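# Seat the L-shaped part flat in its matching pocket

## Task

Set the L-shaped piece into the pocket shaped to fit it, lying flat and pushed fully down to the pocket's floor, and leave it there so it stays without the robot holding it.

## Robot and tools

Robot: two arms, left_arm and right_arm. right_arm wears a right hand; left_arm wears a mirrored left hand. Base positions in the scene frame: left_arm (-0.016, +0.298, +0.010) m, right_arm (-0.009, -0.278, +0.019) m, each turned only slightly about z. A camera stand sits behind the arms. Loose objects may get an occasional small shove from outside.

Frames: the scene frame has its origin at table-top height, halfway between the nominal bases, +z up, +x out over the table, and left_arm on the +y side. These names do not match image left or right. Each arm's reported hand pose, velocities, targets and wrist-camera poses use that arm's own base frame. Fixed cameras and the table use the scene frame. Reported positions can be off by a few centimetres, more at long reach.

Hand point: a spot fixed to the palm. Its +z runs along the straight fingers, +y comes out of the palm, and +x runs across the palm away from the thumb on the right hand (toward the thumb on the left hand). Straight fingertips reach 0.06 to 0.07 m past it along +z and sit 0.06 m behind it along -y. A wrist bracket on the little-finger side sticks out as far as the point along +y, reaches 0.10 m across, and can strike things.

The 28-number row, used by execute_actions and move: every number is in [-1, 1], and both arms are always included. Order: left_arm dx, dy, dz, rx, ry, rz; then the left hand's thumb_turn, thumb_bend, index, middle, ring, little, force_limit, speed; then the same fourteen for right_arm. The six pose numbers are an offset, not a pose: they count from that arm's Hand target at the start of the action or move, along that arm's base axes, and rotation happens about the Hand target's position. 1.0 equals 0.6 m for dx, dy, dz and 180 degrees for rx, ry, rz, which together form one rotation vector. Sending the same offset again moves further. Six zeros re-command the current Hand target and also end a push against something. Hand numbers are absolute targets: -1 is open (thumb beside the palm, fingers or thumb straight) and +1 is closed (thumb opposite the fingers, fingers curled). force_limit goes from about 0 N at -1 to 10 N at +1 (15 N for the two thumb motors). speed rises from near zero at -1 to full at +0.48 and stays full above that. Close at speed -0.94 or lower for a gentle grip. With the thumb turned in front, the hand holds things about 0.035 to 0.065 m thick, or a handle down to about 0.025 m. To leave a hand unchanged, resend the eight hand numbers last sent for it. If nothing has been sent yet, send its hand_measured six values, then hand_force_limit and hand_speed. To squeeze harder, raise force_limit and also send a target more closed than hand_measured. To loosen, send a target more open.

Tools:
- execute_actions(actions, cameras): actions is a list of actions. Each action is a list of up to 15 rows at 1/30 s each; a short list repeats its last row. Every row counts from the start-of-action Hand target, not from the previous row. Images come back only if actions is empty or cameras names them (["all"], a list of names, or []).
- move(target, speed, blend, blocking, cameras): target is one row, or up to 15 rows that all count from the same starting Hand targets. The hand follows straight paths, all ending together, lasting at least 0.5 s and cut off at 10 s. speed is the top path speed in m/s, 0.002 to 4.3, default 0.25; turning is capped at twice that in rad/s. blend, in metres, rounds corners between rows; 0 stops at each row. blocking=false returns after about 0.5 s while motion continues. Moves do not avoid obstacles or the other arm. Faster moves lag, stray and hit harder, and aiming past a contact presses harder. Paths near an arm's own base can flip its shoulder, so route around the base. The result ends with a move: line giving the ending (done, off_target, moving, held, fault) and limits (paced = pose clipped, held = steps withheld).
- wait(seconds): 0 to 10; arms hold their last command and a running move continues.
- stop(): brakes a running move, which needs some room.
- zoom_image(camera, region): camera is cam_high, cam_low, cam_left_wrist or cam_right_wrist. region is [x0, y0, x1, y1] in pixels, at most 504 by 504, from the latest images.
- show_instructions(): shows the reference pages.
- finished_scene(scene=1): ends the scene for good.

Results: per arm, end_effector_position (m) and end_effector_quat_wxyz in the base frame, Hand target (the base for the next offsets), joint positions, Joint velocities (possibly only "within noise"), and joint torques (noisy, including the arm's own weight). Per hand: hand_measured, hand_stopped_by (moving, target, force, stalled, fault) and hand_load_n (fingertip newtons, positive when pushed open; a lost grip shows as the load dropping near 0). Each is six values in motor order. Cameras are 896x504 each.

Behaviour: orientation commands are clipped to within 40 degrees of the current orientation each step. Hands often rest 1 to 3 cm (up to 5 cm) short of the command, mostly low, without any contact. Resend, or add the missing distance. Small moves may not start.

Avoid: dropping the part or letting go while it is still moving; letting anything fall or be left off the table; slamming into the tray or table; hard presses or closing one hand on the other (this can end the scene); overloading fingers; and long stretched-out or pushing poses that heat motors (MOTOR HOT warns, and at 100 °C the arm drops for 30 to 60 s).

Each tool is called after "Emit:" in YAML: its name, and indented under it one key for each argument.

Reference images:

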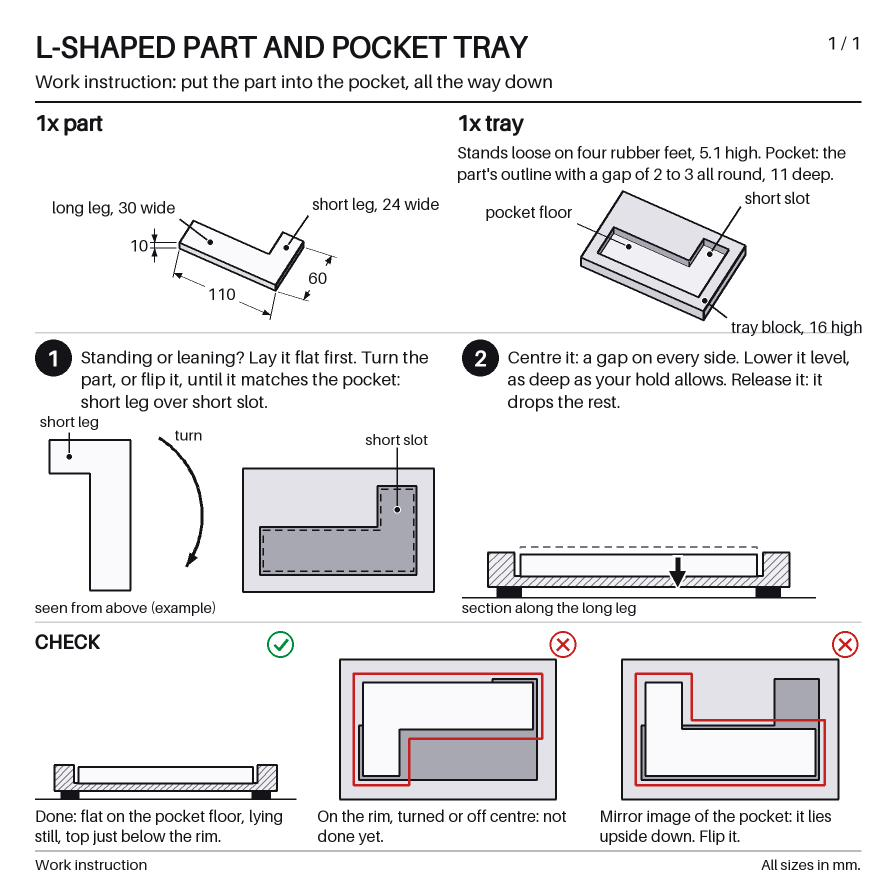

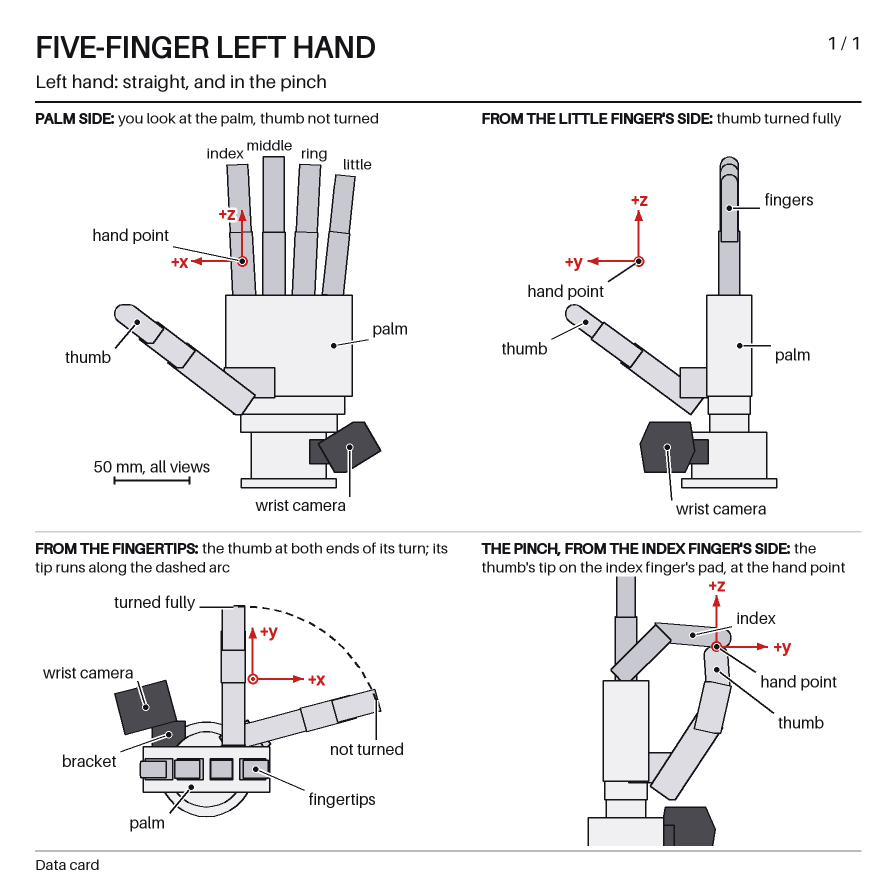

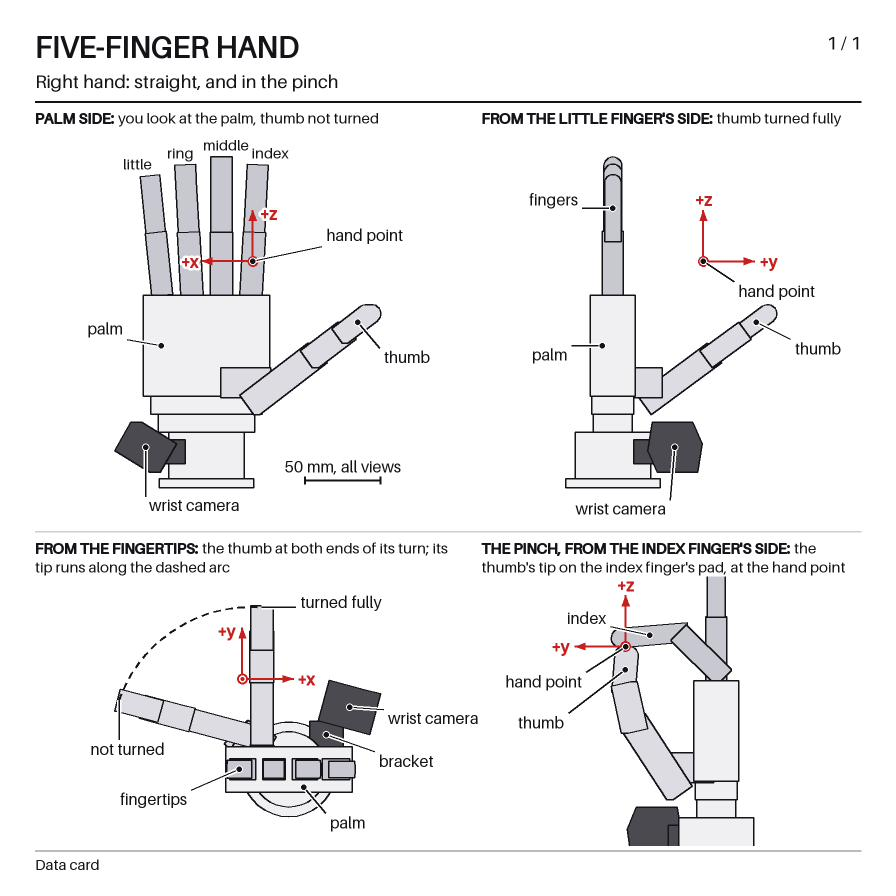

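## Session

Emit:
execute_actions:
  actions: []

Scene clock: 0.00 s.
left_arm: end_effector_position=(+0.5170, -0.2820, +0.1216) hand_measured=(-1.000, -1.000, -1.000, -1.000, -1.000, -1.000) hand_load_n=(+0.0, +0.0, +0.0, +0.0, +0.0, +0.0) hand_stopped_by=(target, target, target, target, target, target) hand_force_limit=0.00 hand_speed=-0.80 end_effector_quat_wxyz=(+0.374, +0.179, +0.713, +0.565) | right_arm: end_effector_position=(+0.4405, -0.2892, +0.2319) hand_measured=(-1.000, -1.000, -1.000, -1.000, -1.000, -1.000) hand_load_n=(+0.0, +0.0, +0.0, +0.0, +0.0, +0.0) hand_stopped_by=(target, target, target, target, target, target) hand_force_limit=0.00 hand_speed=-0.80 end_effector_quat_wxyz=(+0.314, +0.572, -0.309, +0.693)
Joint positions: left_arm=[-0.84 2.223 1.591 -1.047 -1.489 1.124] | right_arm=[-0.258 1.493 0.625 1.067 0.653 -1.622]
Joint velocities: within noise
Joint torques (N m): no reading
Heat: left arm: hottest elbow 33 °C; right arm: hottest shoulder 34 °C.
Hand target: left_arm +0.5202, -0.2856, +0.1280; +0.381, +0.172, +0.715, +0.561 | right_arm +0.4460, -0.2907, +0.2429; +0.312, +0.561, -0.310, +0.701

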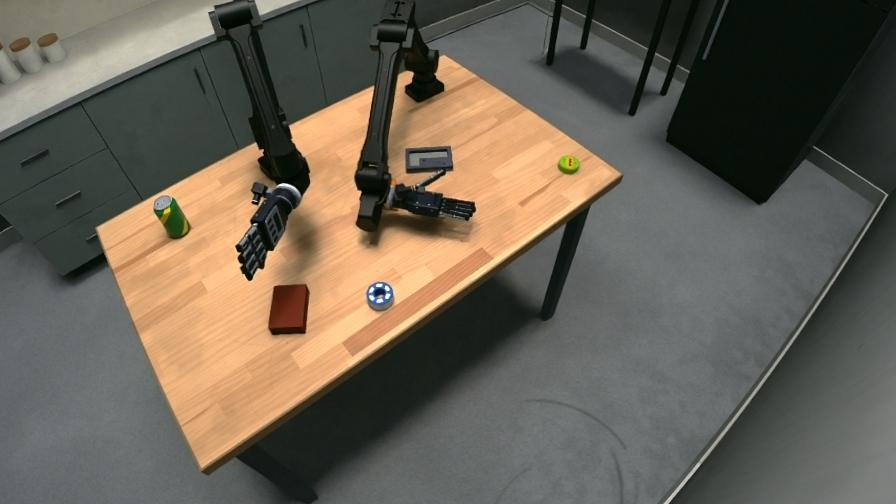

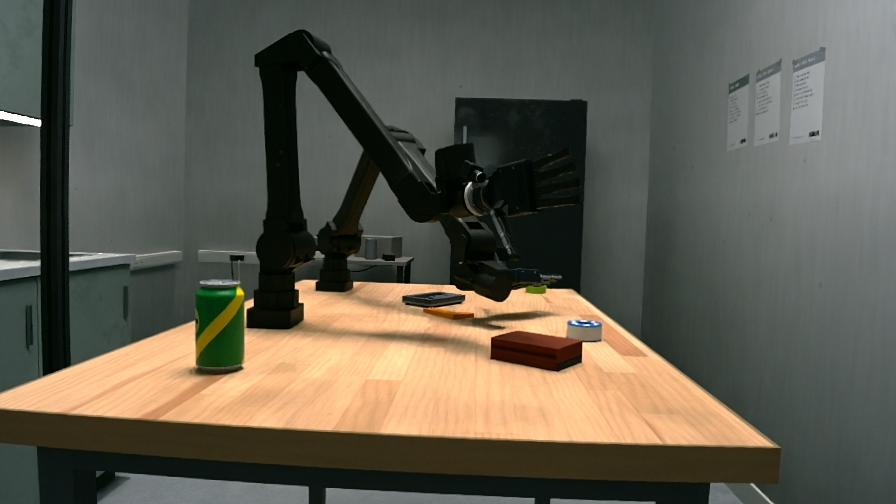

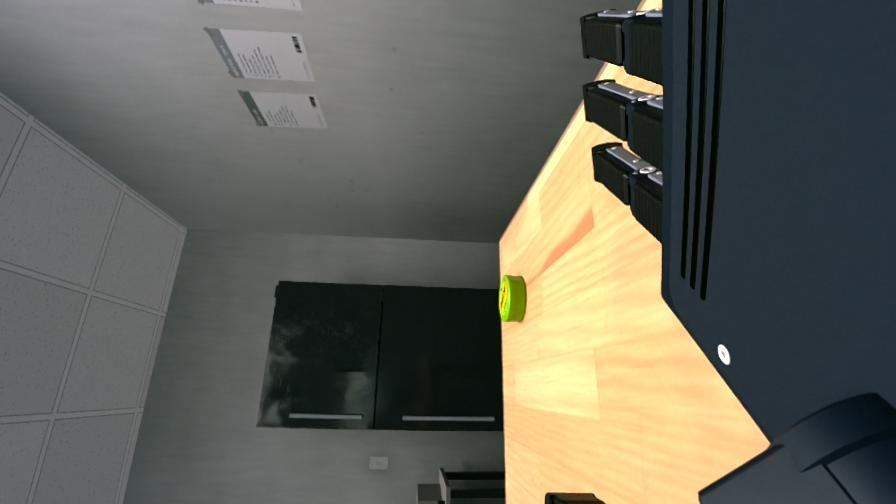

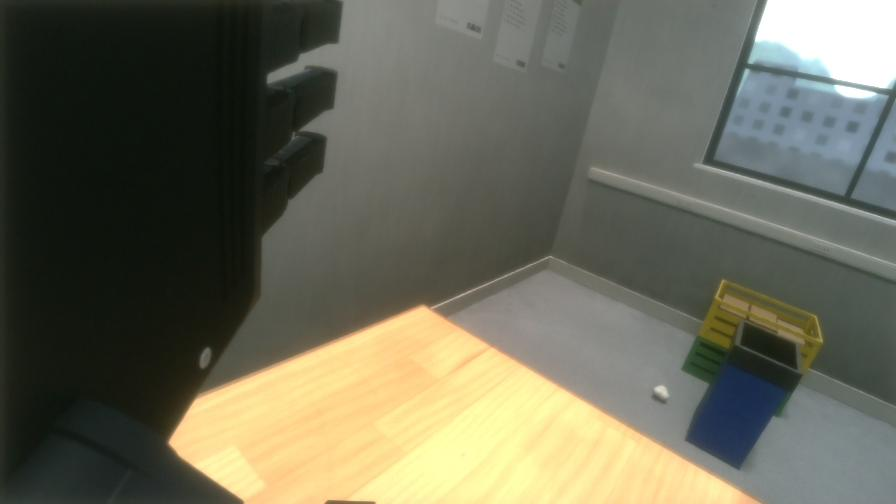

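Emit:
zoom_image:
  camera: "cam_high"
  region: [340, 120, 500, 240]

Emit:
zoom_image:
  camera: "cam_low"
  region: [380, 260, 580, 370]

Scaled by 3.150 from the camera's 896x504 image, which has a finer 1280x720 frame.

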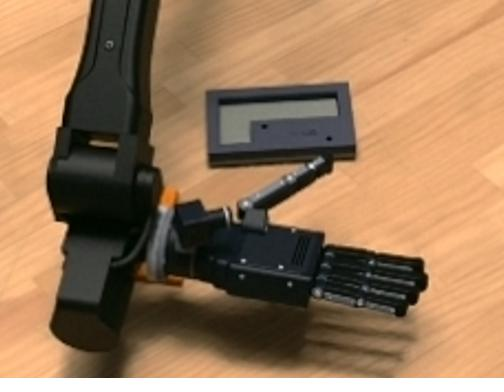

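Scaled by 2.520 from the camera's 896x504 image, which has a finer 1280x720 frame.

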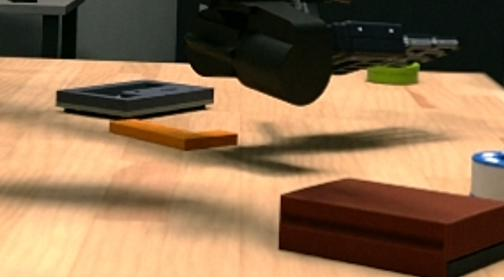

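Emit:
move:
  target: [-0.05, 0.25, 0.3, 0,0,0, -1,-1,-1,-1,-1,-1,0,-0.8, 0,0,0,0,0,0,-1,-1,-1,-1,-1,-1,0,-0.8]
  cameras: ["all"]

Scene clock: 66.93 s.
left_arm: end_effector_position=(+0.4914, -0.1363, +0.2986) hand_measured=(-1.000, -1.000, -1.000, -1.000, -1.000, -1.000) hand_load_n=(+0.0, +0.0, +0.0, +0.0, +0.0, +0.0) hand_stopped_by=(target, target, target, target, target, target) hand_force_limit=0.00 hand_speed=-0.80 end_effector_quat_wxyz=(+0.362, +0.172, +0.724, +0.561) | right_arm: end_effector_position=(+0.4405, -0.2892, +0.2319) hand_measured=(-1.000, -1.000, -1.000, -1.000, -1.000, -1.000) hand_load_n=(+0.0, +0.0, +0.0, +0.0, +0.0, +0.0) hand_stopped_by=(target, target, target, target, target, target) hand_force_limit=0.00 hand_speed=-0.80 end_effector_quat_wxyz=(+0.314, +0.572, -0.309, +0.693)
Joint positions: left_arm=[-0.679 1.602 1.096 -0.204 -1.403 2.098] | right_arm=[-0.258 1.493 0.625 1.067 0.653 -1.622]
Joint torques (N m): left_arm=[-0.09 -12.75 7.16 1.77 -0.44 0.12] | right_arm=[-0.15 -9.99 7.47 1.69 -0.18 -0.13]
Heat: left arm: hottest elbow 35 °C; right arm: hottest shoulder 34 °C.
Hand target: left_arm +0.4902, -0.1355, +0.3082; +0.381, +0.172, +0.715, +0.561 | right_arm +0.4460, -0.2907, +0.2429; +0.312, +0.561, -0.310, +0.701
Off the commanded pose: left_arm 0.010 m, 2 deg | right_arm 0.012 m, 2 deg.
joint sent to its limit (left arm) — joint 6 (wrist roll), upper limit. The joint targets still meet the commanded pose.
move: off_target (right_arm)
camera_calibration:
cam_left_wrist: T_world_to_cam=[[0.00844123, -0.110271, -0.993866, 0.283984], [-0.959759, 0.278103, -0.0390074, 0.522343], [0.280698, 0.954201, -0.103486, 0.135379], [0, 0, 0, 1]] pos_world=[0.460926, -0.243129, 0.316627]

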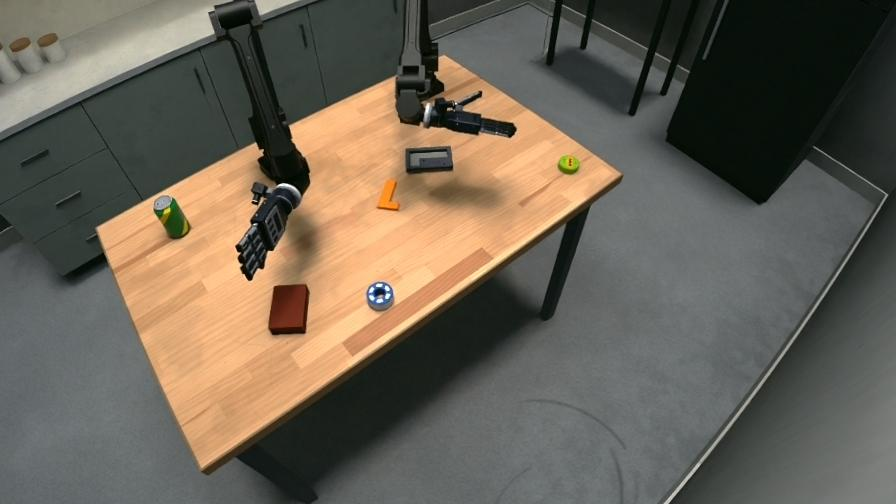

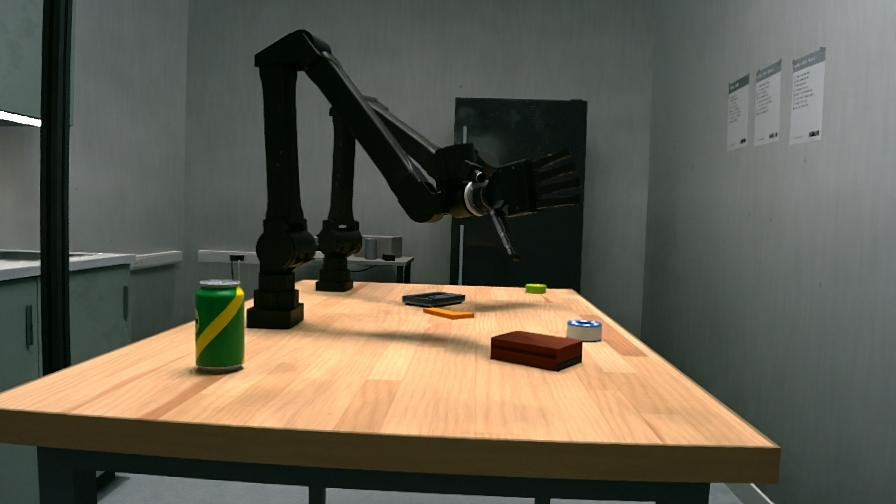

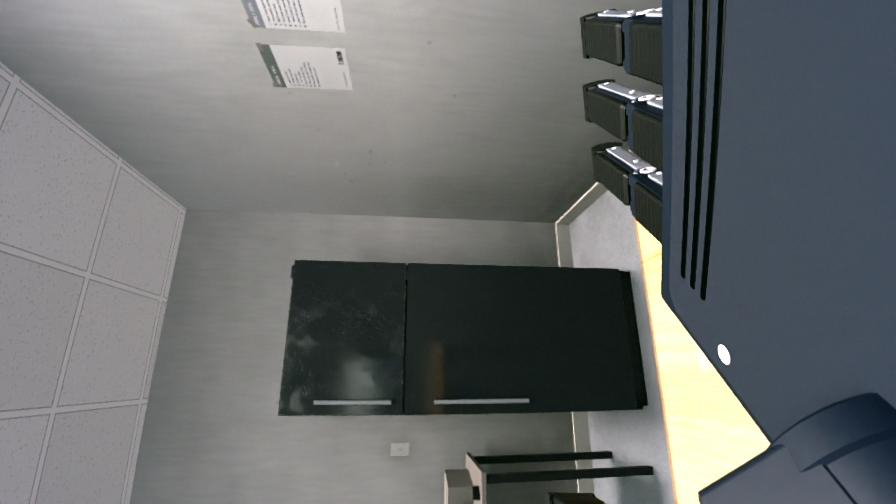

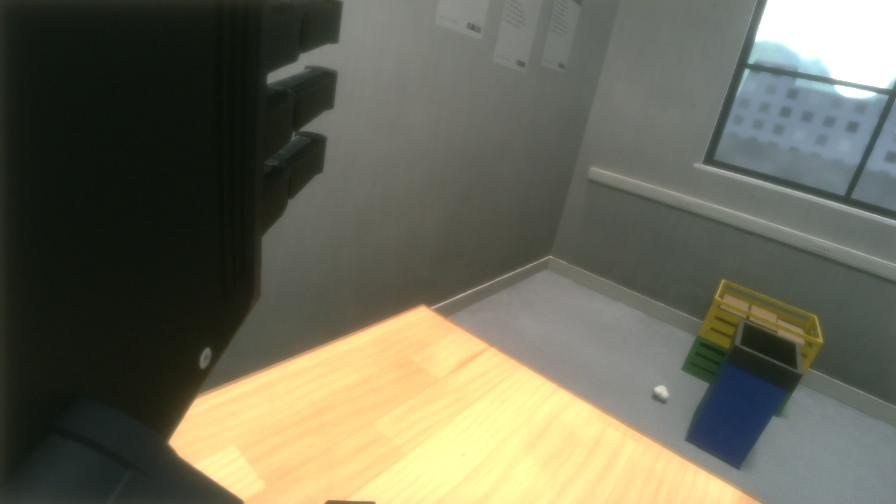

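Emit:
zoom_image:
  camera: "cam_high"
  region: [360, 130, 472, 228]

Emit:
zoom_image:
  camera: "cam_low"
  region: [390, 280, 490, 330]

Scaled by 4.500 from the camera's 896x504 image, which has a finer 1280x720 frame.

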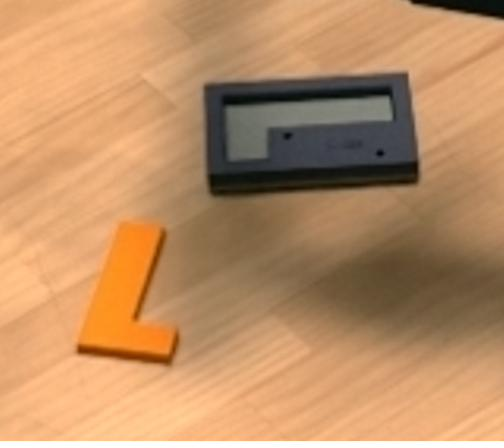

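Scaled by 5.040 from the camera's 896x504 image, which has a finer 1280x720 frame.

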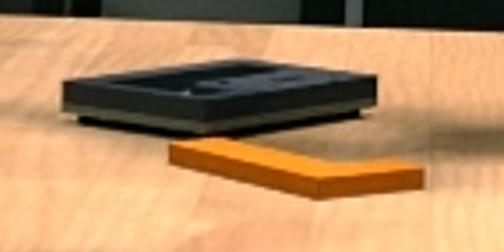

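Emit:
zoom_image:
  camera: "cam_high"
  region: [370, 174, 406, 214]

Emit:
zoom_image:
  camera: "cam_high"
  region: [400, 140, 460, 180]

Scaled by 12.600 from the camera's 896x504 image, which has a finer 1280x720 frame.

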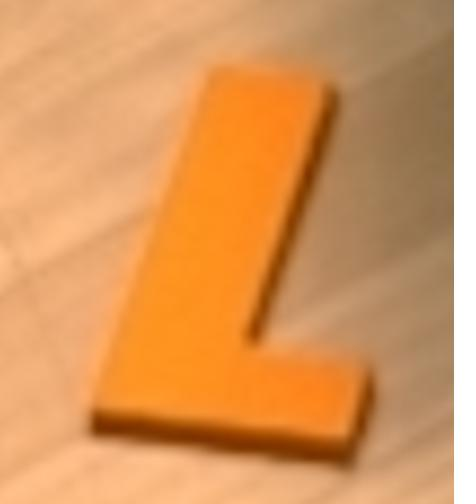

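Scaled by 8.400 from the camera's 896x504 image, which has a finer 1280x720 frame.

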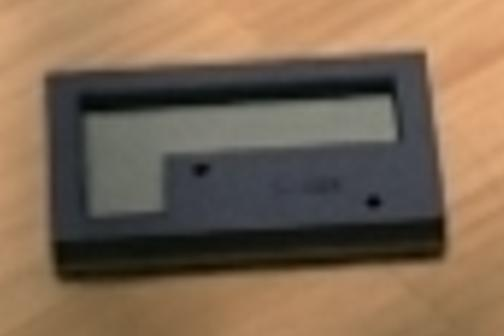

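Emit:
move:
  target:
    - [0, 0, 0.03, -0.376,-0.1235,0.008, -1,-1,-1,-1,-1,-1,0,-0.8, -0.2745,-0.2688,0.095,0,0,-0.139,-1,-1,-1,-1,-1,-1,0,-0.8]
    - [0, 0, 0.03, -0.650,-0.158,0.1435, -1,-1,-1,-1,-1,-1,0,-0.8, -0.2745,-0.2688,0.095,0,0,-0.139,-1,-1,-1,-1,-1,-1,0,-0.8]
  speed: 0.35
  blend: 0.03
  cameras: ["cam_high","cam_left_wrist"]

Scene clock: 233.60 s.
left_arm: end_effector_position=(+0.4845, -0.1341, +0.3009) hand_measured=(-1.000, -1.000, -1.000, -1.000, -1.000, -1.000) hand_load_n=(+0.0, +0.0, +0.0, -0.5, +0.0, +0.0) hand_stopped_by=(target, target, target, target, target, target) hand_force_limit=0.00 hand_speed=-0.80 end_effector_quat_wxyz=(+0.354, -0.479, +0.776, -0.206) | right_arm: end_effector_position=(+0.2741, -0.4409, +0.2716) hand_measured=(-1.000, -1.000, -1.000, -1.000, -1.000, -1.000) hand_load_n=(+0.0, +0.0, +0.5, +0.0, +0.0, +0.0) hand_stopped_by=(target, target, target, target, target, target) hand_force_limit=0.00 hand_speed=-0.80 end_effector_quat_wxyz=(+0.455, +0.501, -0.424, +0.602)
Joint positions: left_arm=[-0.344 1.267 1.319 -0.814 -0.274 0.239] | right_arm=[-0.685 1.362 0.651 0.887 0.657 -1.622]
Joint torques (N m): left_arm=[0.38 -8.94 10.97 1.74 -0.05 -0.11] | right_arm=[-0.73 -9.76 10.89 1.02 -0.27 -0.12]
Heat: left arm: hottest elbow 38 °C; right arm: hottest shoulder 34 °C.
Hand target: left_arm +0.4902, -0.1357, +0.3261; +0.366, -0.482, +0.763, -0.225 | right_arm +0.2815, -0.4519, +0.3002; +0.456, +0.480, -0.424, +0.617
Off the commanded pose: left_arm 0.026 m, 3 deg | right_arm 0.031 m, 3 deg.
move: off_target (left_arm, right_arm)
camera_calibration:
cam_left_wrist: T_world_to_cam=[[0.53445, -0.664401, 0.522432, -0.498774], [-0.733955, -0.67135, -0.102949, 0.29766], [0.419134, -0.328421, -0.846444, 0.119908], [0, 0, 0, 1]] pos_world=[0.434781, -0.0921714, 0.392715]
Images, in order (width x height): cam_high 896x504, cam_left_wrist 896x504.

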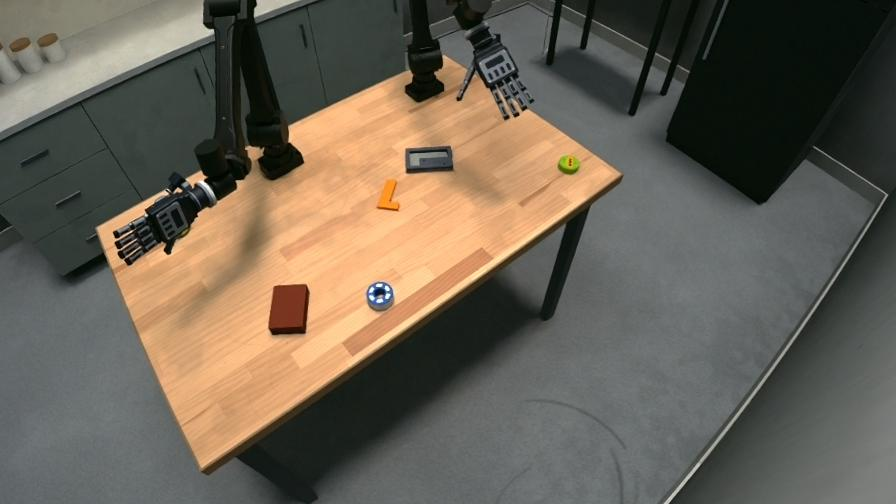

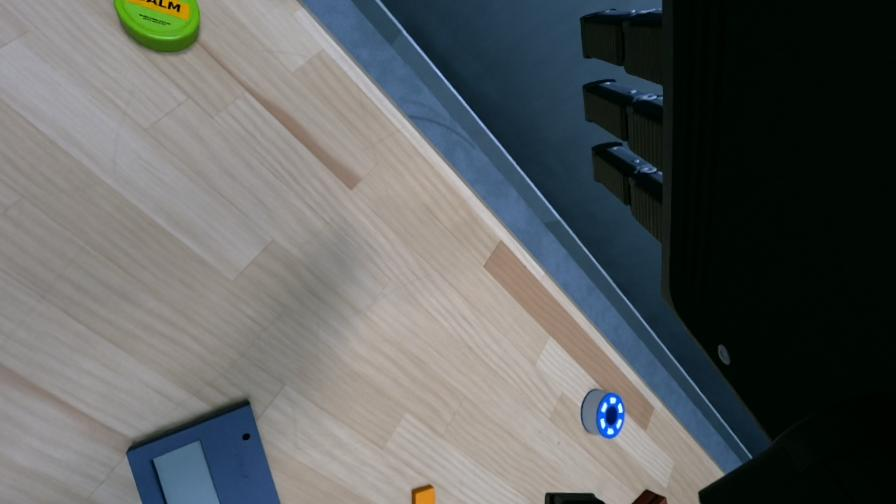

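Emit:
move:
  target: [-0.2155,-0.4295,-0.2935,-0.1103,-0.0387,0.3257, 1,-1,-0.3,-0.3,-1,-1,-0.4,-0.3, 0,0,0,0,0,0,-1,-1,-1,-1,-1,-1,0,-0.8]
  speed: 0.25
  cameras: ["cam_high","cam_low","cam_left_wrist"]

Scene clock: 251.47 s.
left_arm: end_effector_position=(+0.3545, -0.3820, +0.1404) hand_measured=(+1.000, -1.000, -0.300, -0.300, -1.000, -1.000) hand_load_n=(+0.0, +0.0, +0.0, +0.0, +0.0, +0.5) hand_stopped_by=(target, target, target, target, target, target) hand_force_limit=-0.40 hand_speed=-0.30 end_effector_quat_wxyz=(-0.395, +0.827, -0.368, +0.158) | right_arm: end_effector_position=(+0.2741, -0.4409, +0.2716) hand_measured=(-1.000, -1.000, -1.000, -1.000, -1.000, -1.000) hand_load_n=(+0.0, +0.0, +0.0, +0.0, +0.0, +0.0) hand_stopped_by=(target, target, target, target, target, target) hand_force_limit=0.00 hand_speed=-0.80 end_effector_quat_wxyz=(+0.455, +0.501, -0.424, +0.602)
Joint positions: left_arm=[-1.042 1.764 1.481 -1.57 -0.843 -1.903] | right_arm=[-0.685 1.362 0.651 0.887 0.657 -1.622]
Joint torques (N m): left_arm=[-0.03 -12.4 9.66 -0.7 -0.53 -0.11] | right_arm=[-0.62 -9.93 10.84 0.99 -0.27 -0.13]
Heat: left arm: hottest elbow 40 °C; right arm: hottest shoulder 34 °C.
Hand target: left_arm +0.3608, -0.3932, +0.1500; -0.388, +0.832, -0.360, +0.168 | right_arm +0.2815, -0.4519, +0.3002; +0.456, +0.480, -0.424, +0.617
Off the commanded pose: left_arm 0.016 m, 2 deg | right_arm 0.031 m, 3 deg.
move: off_target (left_arm, right_arm)
camera_calibration:
cam_left_wrist: T_world_to_cam=[[0.660191, 0.240017, 0.711716, -0.23586], [0.20609, -0.969086, 0.135641, -0.461067], [0.72227, 0.0571285, -0.689247, -0.0251521], [0, 0, 0, 1]] pos_world=[0.268901, -0.388767, 0.213069]
Images, in order (width x height): cam_high 896x504, cam_low 896x504, cam_left_wrist 896x504.

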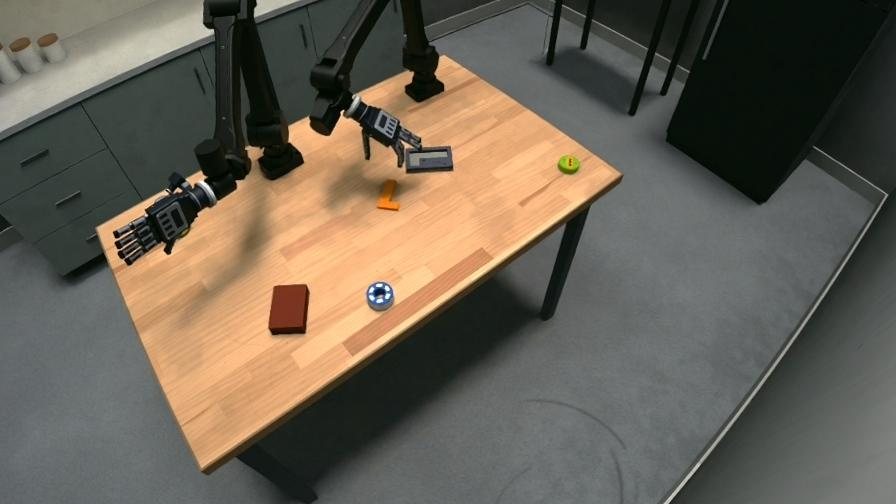

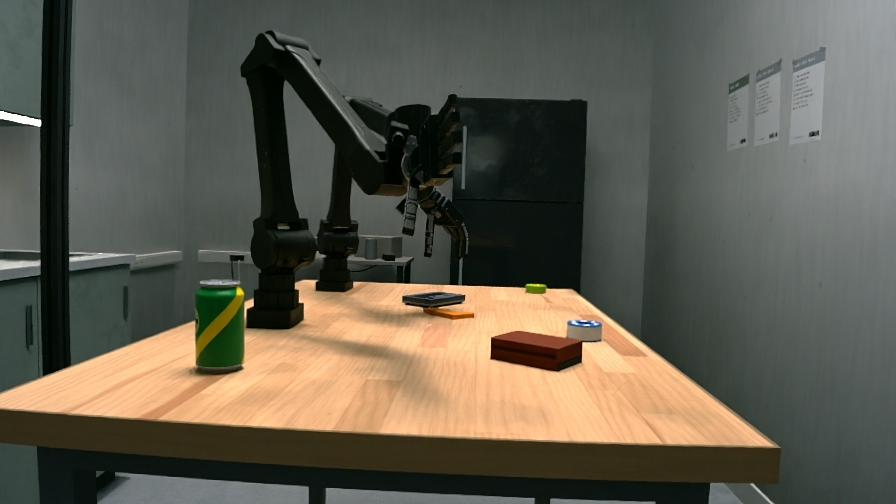

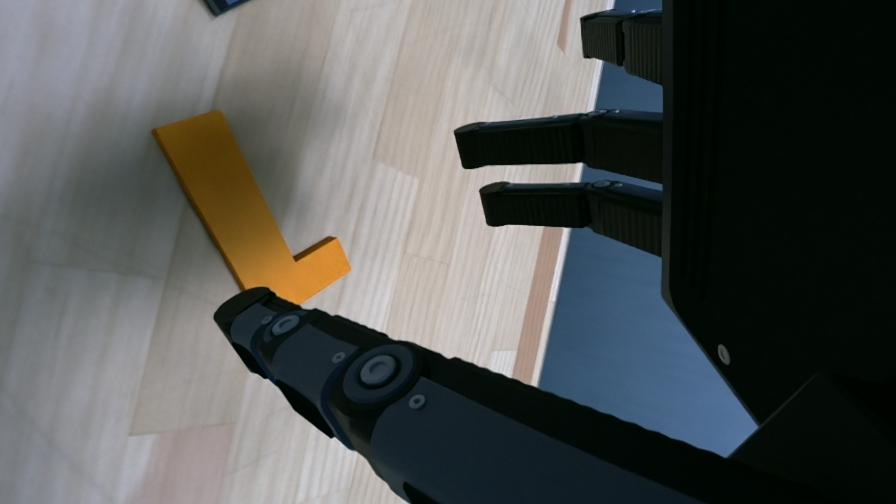

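Emit:
zoom_image:
  camera: "cam_left_wrist"
  region: [130, 90, 530, 340]

Emit:
zoom_image:
  camera: "cam_high"
  region: [340, 90, 460, 220]

Scaled by 1.260 from the camera's 896x504 image, which has a finer 1280x720 frame.

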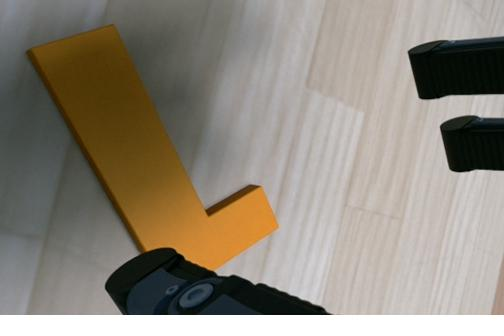

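Scaled by 3.877 from the camera's 896x504 image, which has a finer 1280x720 frame.

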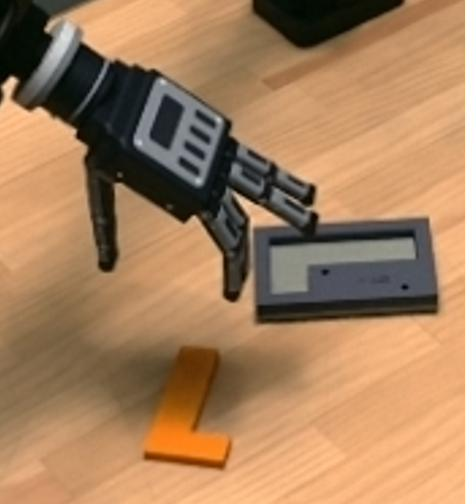

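Emit:
zoom_image:
  camera: "cam_low"
  region: [370, 180, 510, 330]

Scaled by 3.360 from the camera's 896x504 image, which has a finer 1280x720 frame.

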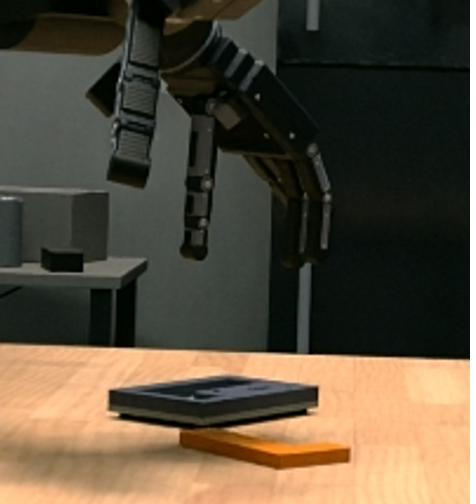

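Emit:
zoom_image:
  camera: "cam_low"
  region: [420, 210, 480, 265]

Emit:
zoom_image:
  camera: "cam_left_wrist"
  region: [440, 0, 680, 260]

Emit:
zoom_image:
  camera: "cam_high"
  region: [360, 120, 430, 175]

Scaled by 8.400 from the camera's 896x504 image, which has a finer 1280x720 frame.

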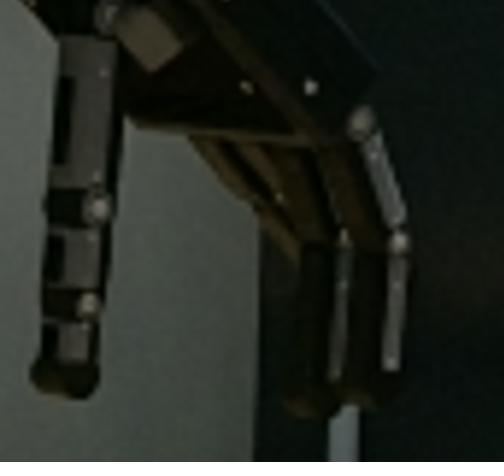

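Scaled by 1.938 from the camera's 896x504 image, which has a finer 1280x720 frame.

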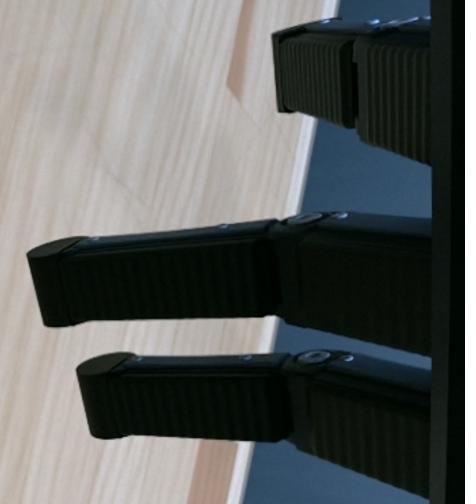

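Scaled by 7.200 from the camera's 896x504 image, which has a finer 1280x720 frame.

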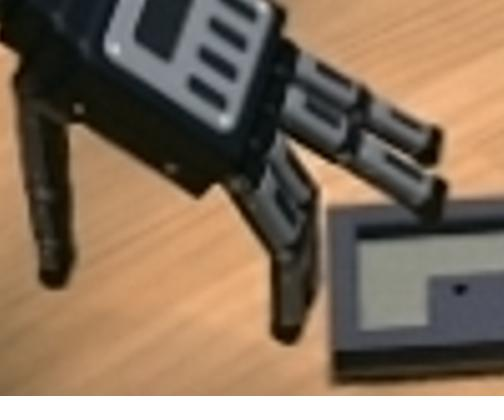

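Emit:
move:
  target: [0.013,-0.0148,-0.184,0.0208,0.0183,-0.0167, 1,-1,-0.1,-0.1,-1,-1,-0.4,-0.3, 0,0,0,0,0,0,-1,-1,-1,-1,-1,-1,0,-0.8]
  speed: 0.12
  cameras: ["cam_high","cam_low","cam_left_wrist"]

Scene clock: 338.33 s.
left_arm: end_effector_position=(+0.3643, -0.4034, +0.0429) hand_measured=(+1.000, -1.000, -0.100, -0.100, -1.000, -1.000) hand_load_n=(+0.0, +0.0, +0.0, +0.0, +0.0, +0.0) hand_stopped_by=(target, target, target, target, target, target) hand_force_limit=-0.40 hand_speed=-0.30 end_effector_quat_wxyz=(-0.399, +0.813, -0.398, +0.145) | right_arm: end_effector_position=(+0.2741, -0.4409, +0.2716) hand_measured=(-1.000, -1.000, -1.000, -1.000, -1.000, -1.000) hand_load_n=(+0.0, +0.0, +0.0, +0.0, +0.0, +0.0) hand_stopped_by=(target, target, target, target, target, target) hand_force_limit=0.00 hand_speed=-0.80 end_effector_quat_wxyz=(+0.455, +0.501, -0.424, +0.602)
Joint positions: left_arm=[-1.042 1.921 1.442 -1.369 -0.843 -1.827] | right_arm=[-0.685 1.362 0.651 0.887 0.657 -1.622]
Joint torques (N m): left_arm=[0.85 -13.92 6.37 0.03 -0.55 0.12] | right_arm=[-0.44 -9.88 10.85 0.98 -0.28 -0.13]
Heat: left arm: hottest elbow 42 °C; right arm: hottest elbow 37 °C.
Hand target: left_arm +0.3687, -0.4021, +0.0395; -0.400, +0.813, -0.398, +0.142 | right_arm +0.2815, -0.4519, +0.3002; +0.456, +0.480, -0.424, +0.617
Off the commanded pose: left_arm 0.006 m, 0 deg | right_arm 0.031 m, 3 deg.
move: off_target (right_arm)
camera_calibration:
cam_left_wrist: T_world_to_cam=[[0.697165, 0.180605, 0.693788, -0.204438], [0.163013, -0.982333, 0.091912, -0.45846], [0.698131, 0.0490185, -0.71429, -0.0915646], [0, 0, 0, 1]] pos_world=[0.281186, -0.40895, 0.118571]
Images, in order (width x height): cam_high 896x504, cam_low 896x504, cam_left_wrist 896x504.

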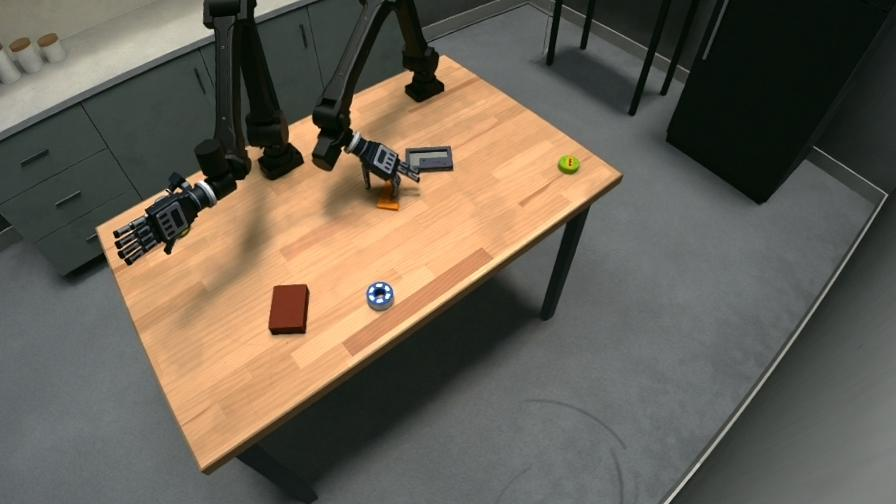

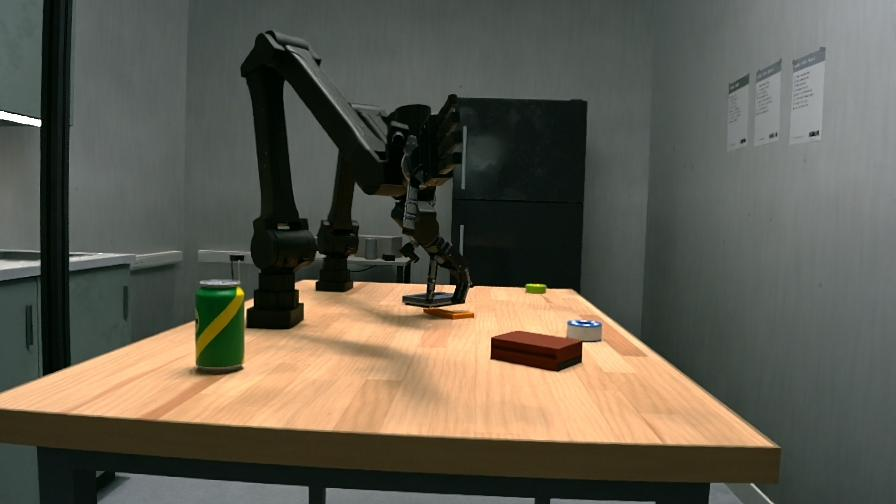

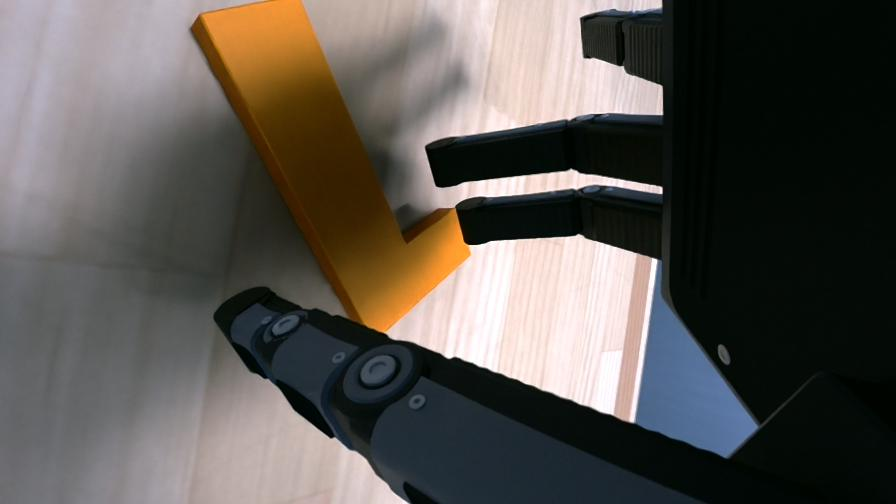

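Emit:
zoom_image:
  camera: "cam_low"
  region: [395, 250, 495, 330]

Emit:
zoom_image:
  camera: "cam_high"
  region: [350, 140, 430, 220]

Scaled by 5.040 from the camera's 896x504 image, which has a finer 1280x720 frame.

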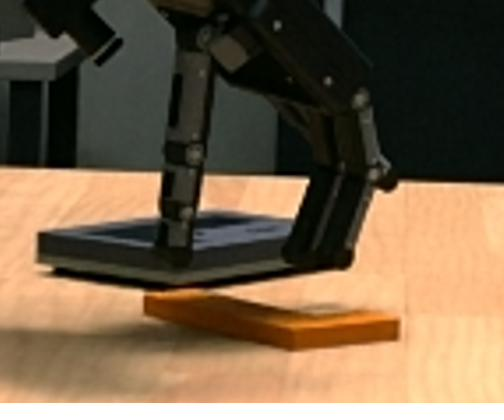

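Scaled by 6.300 from the camera's 896x504 image, which has a finer 1280x720 frame.

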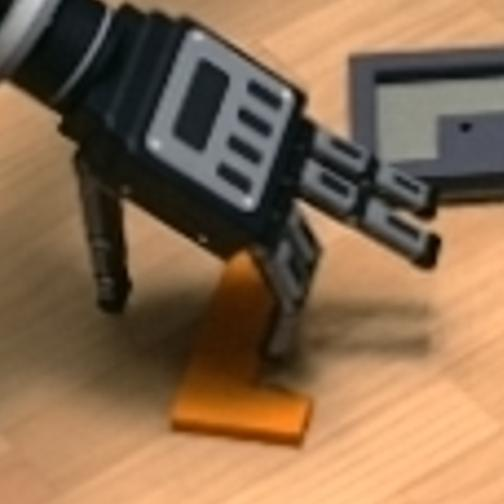

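Emit:
move:
  target: [0.0033,0.0242,-0.015,0,0,0, 1,-1,-0.1,-0.1,-1,-1,-0.4,-0.3, 0,0,0,0,0,0,-1,-1,-1,-1,-1,-1,0,-0.8]
  speed: 0.08
  cameras: ["cam_high","cam_low","cam_left_wrist"]

Scene clock: 351.03 s.
left_arm: end_effector_position=(+0.3662, -0.3876, +0.0251) hand_measured=(+1.000, -1.000, -0.100, -0.100, -1.000, -1.000) hand_load_n=(+0.0, +0.0, +0.0, +0.0, +0.0, +0.0) hand_stopped_by=(target, target, target, target, target, target) hand_force_limit=-0.40 hand_speed=-0.30 end_effector_quat_wxyz=(-0.402, +0.812, -0.400, +0.138) | right_arm: end_effector_position=(+0.2741, -0.4409, +0.2716) hand_measured=(-1.000, -1.000, -1.000, -1.000, -1.000, -1.000) hand_load_n=(+0.0, +0.0, +0.0, +0.0, +0.0, +0.0) hand_stopped_by=(target, target, target, target, target, target) hand_force_limit=0.00 hand_speed=-0.80 end_effector_quat_wxyz=(+0.455, +0.501, -0.424, +0.602)
Joint positions: left_arm=[-1.023 1.921 1.39 -1.314 -0.846 -1.802] | right_arm=[-0.685 1.362 0.651 0.887 0.657 -1.622]
Joint torques (N m): left_arm=[0.67 -15.27 6.04 0.03 -0.64 0.11] | right_arm=[-0.5 -9.58 10.85 1.02 -0.27 -0.13]
Heat: left arm: hottest elbow 41 °C; right arm: hottest elbow 37 °C.
Hand target: left_arm +0.3705, -0.3876, +0.0305; -0.400, +0.813, -0.398, +0.142 | right_arm +0.2815, -0.4519, +0.3002; +0.456, +0.480, -0.424, +0.617
Off the commanded pose: left_arm 0.007 m, 1 deg | right_arm 0.031 m, 3 deg.
move: off_target (right_arm)
camera_calibration:
cam_left_wrist: T_world_to_cam=[[0.703835, 0.173071, 0.688957, -0.201554], [0.166141, -0.983073, 0.0772261, -0.442588], [0.690661, 0.0601099, -0.720676, -0.0991721], [0, 0, 0, 1]] pos_world=[0.283887, -0.394252, 0.10157]
Images, in order (width x height): cam_high 896x504, cam_low 896x504, cam_left_wrist 896x504.

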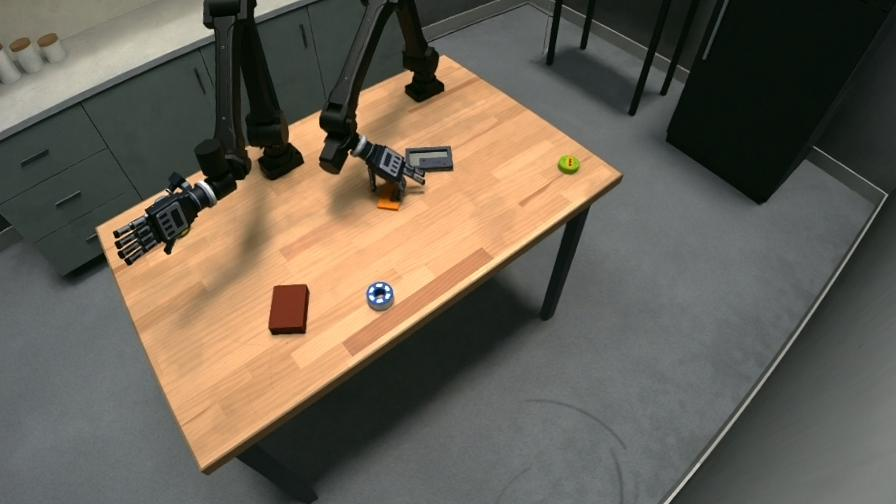

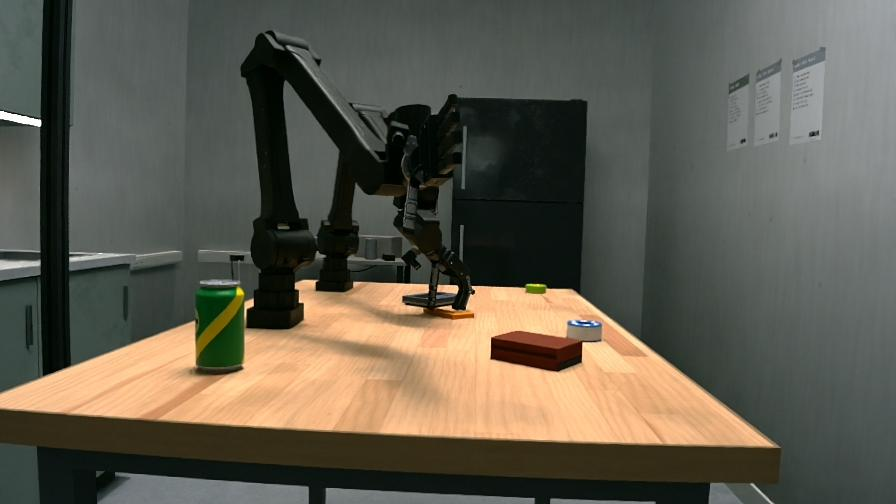

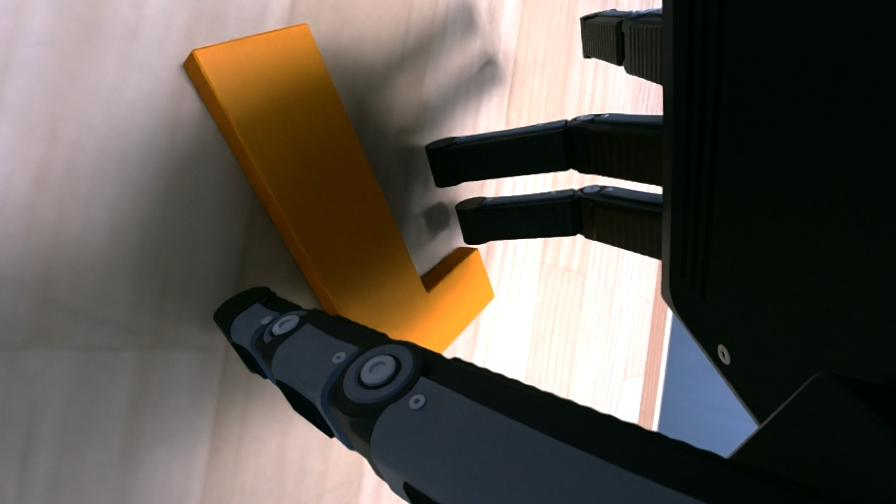

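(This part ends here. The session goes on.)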